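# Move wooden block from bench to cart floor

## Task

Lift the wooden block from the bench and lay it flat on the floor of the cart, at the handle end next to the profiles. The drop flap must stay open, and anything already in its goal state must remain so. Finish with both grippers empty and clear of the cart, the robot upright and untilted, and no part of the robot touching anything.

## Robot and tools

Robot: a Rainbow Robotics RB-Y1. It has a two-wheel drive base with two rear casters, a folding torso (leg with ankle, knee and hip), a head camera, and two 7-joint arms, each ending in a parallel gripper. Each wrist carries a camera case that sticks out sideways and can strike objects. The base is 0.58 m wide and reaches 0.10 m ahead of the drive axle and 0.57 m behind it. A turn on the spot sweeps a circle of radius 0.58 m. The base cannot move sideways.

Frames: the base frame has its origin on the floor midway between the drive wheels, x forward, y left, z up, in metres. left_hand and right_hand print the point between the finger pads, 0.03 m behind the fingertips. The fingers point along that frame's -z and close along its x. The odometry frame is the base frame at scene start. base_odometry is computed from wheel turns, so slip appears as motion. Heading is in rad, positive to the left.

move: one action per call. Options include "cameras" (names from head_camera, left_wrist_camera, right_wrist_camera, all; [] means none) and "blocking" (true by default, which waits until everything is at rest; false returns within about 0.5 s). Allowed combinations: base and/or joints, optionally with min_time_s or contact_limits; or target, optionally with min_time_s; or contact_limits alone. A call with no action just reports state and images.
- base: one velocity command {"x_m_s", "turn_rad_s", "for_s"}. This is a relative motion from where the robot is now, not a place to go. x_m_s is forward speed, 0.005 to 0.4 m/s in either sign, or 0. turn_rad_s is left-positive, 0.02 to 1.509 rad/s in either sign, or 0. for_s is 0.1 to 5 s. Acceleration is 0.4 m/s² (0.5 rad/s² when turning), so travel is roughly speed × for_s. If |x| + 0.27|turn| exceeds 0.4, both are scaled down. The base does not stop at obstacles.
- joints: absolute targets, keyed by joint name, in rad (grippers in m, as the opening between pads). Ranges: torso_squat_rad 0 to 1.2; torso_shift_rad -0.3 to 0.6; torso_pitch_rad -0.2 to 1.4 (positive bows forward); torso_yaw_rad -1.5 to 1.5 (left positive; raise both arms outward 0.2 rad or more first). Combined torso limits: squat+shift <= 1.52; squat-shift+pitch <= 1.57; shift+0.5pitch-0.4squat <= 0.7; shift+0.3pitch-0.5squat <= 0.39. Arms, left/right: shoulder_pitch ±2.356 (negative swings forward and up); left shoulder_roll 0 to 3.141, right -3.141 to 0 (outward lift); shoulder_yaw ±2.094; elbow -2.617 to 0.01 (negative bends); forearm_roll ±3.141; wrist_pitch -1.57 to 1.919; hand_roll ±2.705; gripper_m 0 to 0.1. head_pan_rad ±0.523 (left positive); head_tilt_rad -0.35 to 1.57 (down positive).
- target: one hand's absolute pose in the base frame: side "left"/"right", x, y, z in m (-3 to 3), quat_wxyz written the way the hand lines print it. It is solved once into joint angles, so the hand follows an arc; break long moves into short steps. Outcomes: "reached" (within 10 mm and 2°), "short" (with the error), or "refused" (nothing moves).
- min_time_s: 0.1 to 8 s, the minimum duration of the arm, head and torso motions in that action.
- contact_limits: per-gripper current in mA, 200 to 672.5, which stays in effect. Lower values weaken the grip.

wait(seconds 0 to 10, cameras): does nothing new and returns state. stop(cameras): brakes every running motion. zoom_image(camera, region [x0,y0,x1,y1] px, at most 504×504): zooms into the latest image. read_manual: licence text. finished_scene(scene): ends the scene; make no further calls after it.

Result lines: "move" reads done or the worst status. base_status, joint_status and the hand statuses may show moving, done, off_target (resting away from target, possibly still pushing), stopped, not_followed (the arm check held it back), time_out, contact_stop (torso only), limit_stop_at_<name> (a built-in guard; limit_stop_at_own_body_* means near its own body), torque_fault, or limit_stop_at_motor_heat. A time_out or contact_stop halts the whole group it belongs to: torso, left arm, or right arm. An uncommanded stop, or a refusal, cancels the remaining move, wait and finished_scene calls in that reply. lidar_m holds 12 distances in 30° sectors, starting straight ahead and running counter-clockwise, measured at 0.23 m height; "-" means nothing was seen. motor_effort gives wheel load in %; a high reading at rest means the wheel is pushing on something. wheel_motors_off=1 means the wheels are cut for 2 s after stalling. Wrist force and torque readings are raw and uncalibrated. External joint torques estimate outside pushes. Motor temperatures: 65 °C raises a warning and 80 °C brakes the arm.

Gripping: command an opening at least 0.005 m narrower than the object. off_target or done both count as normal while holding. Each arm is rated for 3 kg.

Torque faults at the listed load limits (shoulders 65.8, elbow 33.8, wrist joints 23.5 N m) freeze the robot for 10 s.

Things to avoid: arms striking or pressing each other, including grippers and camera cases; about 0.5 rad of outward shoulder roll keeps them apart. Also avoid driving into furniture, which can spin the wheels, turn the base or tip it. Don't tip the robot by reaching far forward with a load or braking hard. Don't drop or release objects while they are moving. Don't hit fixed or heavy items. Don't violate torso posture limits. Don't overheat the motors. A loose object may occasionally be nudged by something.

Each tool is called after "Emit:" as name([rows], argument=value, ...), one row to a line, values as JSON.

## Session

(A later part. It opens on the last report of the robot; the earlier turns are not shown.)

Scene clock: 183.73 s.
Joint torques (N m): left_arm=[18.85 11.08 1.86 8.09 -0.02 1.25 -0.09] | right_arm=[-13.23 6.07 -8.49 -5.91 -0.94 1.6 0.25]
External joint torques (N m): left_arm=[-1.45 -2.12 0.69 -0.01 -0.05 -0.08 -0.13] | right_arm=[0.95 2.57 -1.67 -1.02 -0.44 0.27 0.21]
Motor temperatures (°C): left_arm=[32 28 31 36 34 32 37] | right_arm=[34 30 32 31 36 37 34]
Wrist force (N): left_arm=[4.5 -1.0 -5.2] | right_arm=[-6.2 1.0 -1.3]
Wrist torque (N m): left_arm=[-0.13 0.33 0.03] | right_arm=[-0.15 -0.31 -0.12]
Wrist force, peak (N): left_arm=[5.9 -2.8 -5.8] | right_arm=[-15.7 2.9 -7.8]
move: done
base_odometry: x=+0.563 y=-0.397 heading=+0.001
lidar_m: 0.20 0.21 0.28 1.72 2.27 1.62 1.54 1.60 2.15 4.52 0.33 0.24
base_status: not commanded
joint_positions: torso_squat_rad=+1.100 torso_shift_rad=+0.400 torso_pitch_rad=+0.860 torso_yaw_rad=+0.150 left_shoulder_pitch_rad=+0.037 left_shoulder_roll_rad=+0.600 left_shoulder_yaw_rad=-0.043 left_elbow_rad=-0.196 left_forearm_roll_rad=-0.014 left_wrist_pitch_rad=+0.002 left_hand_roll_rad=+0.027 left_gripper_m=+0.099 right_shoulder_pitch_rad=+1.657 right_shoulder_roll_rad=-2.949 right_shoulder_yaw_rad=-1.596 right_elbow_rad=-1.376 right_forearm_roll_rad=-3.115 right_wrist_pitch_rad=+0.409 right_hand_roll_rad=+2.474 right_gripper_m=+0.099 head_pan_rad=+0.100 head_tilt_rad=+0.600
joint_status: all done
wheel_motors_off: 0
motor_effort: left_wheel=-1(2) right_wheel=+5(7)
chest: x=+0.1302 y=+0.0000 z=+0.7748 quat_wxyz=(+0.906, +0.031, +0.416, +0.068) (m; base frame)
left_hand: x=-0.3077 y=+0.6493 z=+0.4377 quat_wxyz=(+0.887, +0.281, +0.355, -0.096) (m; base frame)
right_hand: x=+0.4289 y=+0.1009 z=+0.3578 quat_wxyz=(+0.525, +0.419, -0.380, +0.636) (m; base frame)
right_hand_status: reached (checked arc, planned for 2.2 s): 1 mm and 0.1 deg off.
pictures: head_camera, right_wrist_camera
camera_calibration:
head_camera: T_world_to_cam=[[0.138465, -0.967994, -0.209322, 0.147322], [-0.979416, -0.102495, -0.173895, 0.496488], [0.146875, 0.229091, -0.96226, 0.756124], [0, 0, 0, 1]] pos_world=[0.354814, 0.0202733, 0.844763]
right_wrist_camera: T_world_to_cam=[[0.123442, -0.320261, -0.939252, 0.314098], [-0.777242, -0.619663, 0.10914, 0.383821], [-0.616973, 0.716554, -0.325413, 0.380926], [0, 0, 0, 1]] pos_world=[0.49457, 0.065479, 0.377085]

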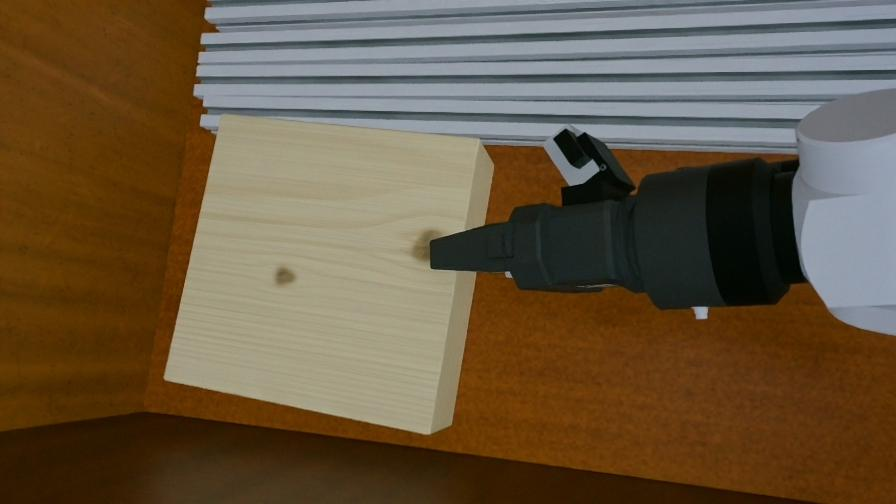

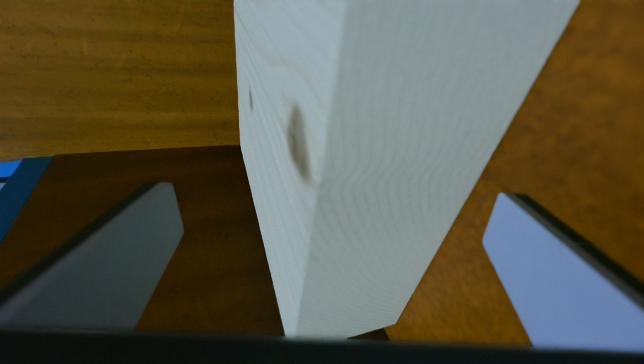

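Emit:
move(target={"side":"right","x":0.435,"y":0.05,"z":0.38,"quat_wxyz":[0.525,0.419,-0.38,0.636]}, cameras=[])

Emit:
move(target={"side":"right","x":0.43,"y":0.03,"z":0.6,"quat_wxyz":[0.5553,0.4392,-0.4508,0.5424]}, cameras=[])

Emit:
move(target={"side":"right","x":0.46,"y":-0.05,"z":0.8,"quat_wxyz":[0.5553,0.4392,-0.4508,0.5424]}, cameras=["head_camera"])

Emit:
move(base={"x_m_s":-0.3,"for_s":1.6}, cameras=[])

Scene clock: 189.87 s.
Joint torques (N m): left_arm=[18.84 11.07 1.87 7.94 -0.11 1.12 0.12] | right_arm=[-12.82 5.86 -7.84 -5.39 -0.75 1.38 0]
External joint torques (N m): left_arm=[-1.47 -2.13 0.7 -0.16 -0.14 -0.2 0.08] | right_arm=[0.39 0 -0.85 -0.71 -0.22 0.05 -0.04]
Motor temperatures (°C): left_arm=[32 28 31 36 34 32 37] | right_arm=[34 30 32 31 36 37 34]
Wrist force (N): left_arm=[5.0 -1.5 -5.7] | right_arm=[-6.0 1.4 -1.2]
Wrist torque (N m): left_arm=[-0.06 0.42 0.04] | right_arm=[-0.17 -0.29 -0.11]
Wrist force, peak (N): left_arm=[5.9 -2.2 -5.8] | right_arm=[-7.0 2.9 -1.6]
move: done
base_odometry: x=+0.563 y=-0.397 heading=+0.001
lidar_m: 0.20 0.21 0.29 1.72 2.28 1.62 1.54 1.61 2.16 4.52 0.34 0.23
base_status: not commanded
joint_positions: torso_squat_rad=+1.100 torso_shift_rad=+0.400 torso_pitch_rad=+0.860 torso_yaw_rad=+0.150 left_shoulder_pitch_rad=+0.037 left_shoulder_roll_rad=+0.600 left_shoulder_yaw_rad=-0.043 left_elbow_rad=-0.196 left_forearm_roll_rad=-0.014 left_wrist_pitch_rad=+0.002 left_hand_roll_rad=+0.027 left_gripper_m=+0.099 right_shoulder_pitch_rad=+1.661 right_shoulder_roll_rad=-2.762 right_shoulder_yaw_rad=-1.599 right_elbow_rad=-1.529 right_forearm_roll_rad=-3.117 right_wrist_pitch_rad=+0.443 right_hand_roll_rad=+2.474 right_gripper_m=+0.099 head_pan_rad=+0.100 head_tilt_rad=+0.600
joint_status: all done
wheel_motors_off: 0
motor_effort: left_wheel=-2(3) right_wheel=+6(11)
chest: x=+0.1302 y=+0.0000 z=+0.7748 quat_wxyz=(+0.906, +0.031, +0.416, +0.068) (m; base frame)
left_hand: x=-0.3077 y=+0.6493 z=+0.4377 quat_wxyz=(+0.887, +0.281, +0.355, -0.096) (m; base frame)
right_hand: x=+0.4350 y=+0.0501 z=+0.3798 quat_wxyz=(+0.525, +0.419, -0.380, +0.636) (m; base frame)
right_hand_status: reached (checked arc, planned for 0.5 s): 0 mm and 0.0 deg off.
pictures: none
No camera images: "cameras" was empty.

Scene clock: 191.33 s.
Joint torques (N m): left_arm=[18.71 11.34 2.19 7.89 -0.02 1.1 0.03] | right_arm=[-8.75 9.81 -8.35 -5.44 -0.48 1.31 0.14]
External joint torques (N m): left_arm=[-1.59 -1.86 1.01 -0.21 -0.05 -0.22 -0.02] | right_arm=[1.04 1.39 -0.51 -0.31 -0.3 0.26 0.09]
Motor temperatures (°C): left_arm=[32 28 31 36 34 32 37] | right_arm=[34 30 32 31 36 37 34]
Wrist force (N): left_arm=[5.4 -1.7 -6.0] | right_arm=[-6.2 1.2 -0.4]
Wrist torque (N m): left_arm=[-0.06 0.46 0.05] | right_arm=[-0.19 -0.29 -0.14]
Wrist force, peak (N): left_arm=[5.7 -1.5 -6.0] | right_arm=[-7.1 1.2 -0.1]
move: done
base_odometry: x=+0.563 y=-0.397 heading=+0.001
lidar_m: 0.20 0.21 0.29 1.71 2.27 1.61 1.55 1.61 2.15 4.53 0.35 0.23
base_status: not commanded
joint_positions: torso_squat_rad=+1.100 torso_shift_rad=+0.400 torso_pitch_rad=+0.860 torso_yaw_rad=+0.150 left_shoulder_pitch_rad=+0.037 left_shoulder_roll_rad=+0.600 left_shoulder_yaw_rad=-0.043 left_elbow_rad=-0.196 left_forearm_roll_rad=-0.014 left_wrist_pitch_rad=+0.002 left_hand_roll_rad=+0.027 left_gripper_m=+0.099 right_shoulder_pitch_rad=+1.771 right_shoulder_roll_rad=-2.280 right_shoulder_yaw_rad=-2.013 right_elbow_rad=-2.348 right_forearm_roll_rad=-3.141 right_wrist_pitch_rad=+0.103 right_hand_roll_rad=+2.176 right_gripper_m=+0.099 head_pan_rad=+0.100 head_tilt_rad=+0.600
joint_status: all done
wheel_motors_off: 0
motor_effort: left_wheel=+0(1) right_wheel=+6(7)
chest: x=+0.1302 y=+0.0000 z=+0.7748 quat_wxyz=(+0.906, +0.031, +0.416, +0.068) (m; base frame)
left_hand: x=-0.3077 y=+0.6493 z=+0.4377 quat_wxyz=(+0.887, +0.281, +0.354, -0.096) (m; base frame)
right_hand: x=+0.4300 y=+0.0301 z=+0.6001 quat_wxyz=(+0.555, +0.440, -0.452, +0.543) (m; base frame)
right_hand_status: reached (checked arc, planned for 1.2 s): 0 mm and 0.1 deg off.
pictures: none
No camera images: "cameras" was empty.

Scene clock: 192.63 s.
Joint torques (N m): left_arm=[18.77 11.09 1.82 7.87 -0.05 1.08 -0.04] | right_arm=[-7.53 6.9 -9.24 2.05 -0.93 -0.6 0.34]
External joint torques (N m): left_arm=[-1.53 -2.11 0.65 -0.23 -0.08 -0.24 -0.08] | right_arm=[-0.83 0.97 -0.76 -0.05 -0.12 -0.19 0.29]
Motor temperatures (°C): left_arm=[32 28 31 36 34 32 37] | right_arm=[34 30 32 31 35 37 34]
Wrist force (N): left_arm=[5.3 -1.3 -5.7] | right_arm=[-6.0 1.1 -0.3]
Wrist torque (N m): left_arm=[-0.09 0.41 0.01] | right_arm=[-0.20 -0.27 -0.13]
Wrist force, peak (N): left_arm=[6.0 -0.9 -5.8] | right_arm=[-8.2 1.6 -0.2]
move: done
base_odometry: x=+0.563 y=-0.397 heading=+0.001
lidar_m: 0.20 0.21 0.29 1.73 2.27 1.63 1.53 1.62 2.14 4.53 0.35 0.23
base_status: not commanded
joint_positions: torso_squat_rad=+1.100 torso_shift_rad=+0.400 torso_pitch_rad=+0.860 torso_yaw_rad=+0.150 left_shoulder_pitch_rad=+0.037 left_shoulder_roll_rad=+0.600 left_shoulder_yaw_rad=-0.043 left_elbow_rad=-0.196 left_forearm_roll_rad=-0.014 left_wrist_pitch_rad=+0.002 left_hand_roll_rad=+0.027 left_gripper_m=+0.099 right_shoulder_pitch_rad=+1.159 right_shoulder_roll_rad=-1.734 right_shoulder_yaw_rad=-2.094 right_elbow_rad=-2.393 right_forearm_roll_rad=-3.067 right_wrist_pitch_rad=+0.542 right_hand_roll_rad=+1.362 right_gripper_m=+0.099 head_pan_rad=+0.100 head_tilt_rad=+0.600
joint_status: all done
wheel_motors_off: 0
motor_effort: left_wheel=-1(2) right_wheel=+6(7)
chest: x=+0.1302 y=+0.0000 z=+0.7748 quat_wxyz=(+0.906, +0.031, +0.416, +0.068) (m; base frame)
left_hand: x=-0.3077 y=+0.6493 z=+0.4377 quat_wxyz=(+0.887, +0.281, +0.354, -0.096) (m; base frame)
right_hand: x=+0.4601 y=-0.0501 z=+0.7999 quat_wxyz=(+0.556, +0.440, -0.452, +0.542) (m; base frame)
right_hand_status: reached (checked arc, planned for 0.9 s): 0 mm and 0.1 deg off.
pictures: head_camera
camera_calibration:
head_camera: T_world_to_cam=[[0.138502, -0.967996, -0.209288, 0.147315], [-0.979381, -0.102491, -0.174094, 0.496562], [0.147072, 0.229085, -0.962232, 0.756141], [0, 0, 0, 1]] pos_world=[0.354713, 0.0202734, 0.844862]

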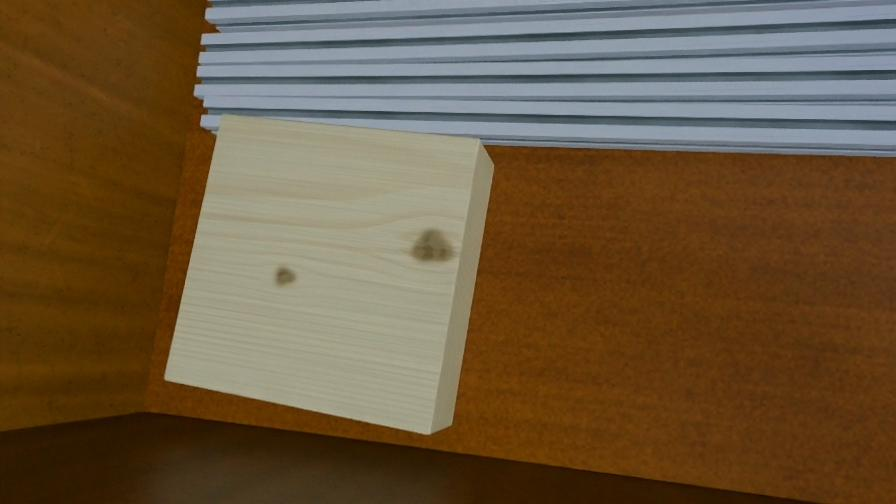

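Scene clock: 195.47 s.
Joint torques (N m): left_arm=[18.56 11.11 2.24 7.85 0 1.18 0.08] | right_arm=[-7.84 6.85 -9.26 2.33 -0.86 -0.39 0.31]
External joint torques (N m): left_arm=[-1.74 -2.09 1.06 -0.25 -0.03 -0.14 0.03] | right_arm=[-1.14 0.93 -0.78 0.23 -0.05 0.02 0.26]
Motor temperatures (°C): left_arm=[32 28 31 36 34 32 37] | right_arm=[34 30 32 31 35 37 34]
Wrist force (N): left_arm=[5.4 -1.5 -5.4] | right_arm=[-6.3 1.7 -0.2]
Wrist torque (N m): left_arm=[-0.06 0.44 0.05] | right_arm=[-0.29 -0.32 -0.11]
Wrist force, peak (N): left_arm=[5.3 -1.5 -6.4] | right_arm=[-7.2 0.6 0.1]
move: done
base_odometry: x=+0.083 y=-0.397 heading=+0.001
lidar_m: 0.69 0.69 1.27 4.72 1.57 1.12 1.06 1.12 1.49 3.79 1.08 0.72
base_status: done (sent for 1.6 of 1.6 s)
joint_positions: torso_squat_rad=+1.100 torso_shift_rad=+0.400 torso_pitch_rad=+0.860 torso_yaw_rad=+0.150 left_shoulder_pitch_rad=+0.037 left_shoulder_roll_rad=+0.600 left_shoulder_yaw_rad=-0.043 left_elbow_rad=-0.196 left_forearm_roll_rad=-0.014 left_wrist_pitch_rad=+0.002 left_hand_roll_rad=+0.027 left_gripper_m=+0.099 right_shoulder_pitch_rad=+1.159 right_shoulder_roll_rad=-1.734 right_shoulder_yaw_rad=-2.094 right_elbow_rad=-2.393 right_forearm_roll_rad=-3.067 right_wrist_pitch_rad=+0.542 right_hand_roll_rad=+1.362 right_gripper_m=+0.099 head_pan_rad=+0.100 head_tilt_rad=+0.600
joint_status: not commanded
wheel_motors_off: 0
motor_effort: left_wheel=+4(41) right_wheel=-2(22)
chest: x=+0.1301 y=+0.0000 z=+0.7748 quat_wxyz=(+0.906, +0.031, +0.416, +0.068) (m; base frame)
left_hand: x=-0.3078 y=+0.6493 z=+0.4377 quat_wxyz=(+0.887, +0.281, +0.354, -0.096) (m; base frame)
right_hand: x=+0.4600 y=-0.0501 z=+0.7999 quat_wxyz=(+0.556, +0.440, -0.452, +0.542) (m; base frame)
pictures: none
No camera images: "cameras" was empty.

Block flat, robot clear.

Emit:
finished_scene(scene=2)

The scene is finished: the task was done.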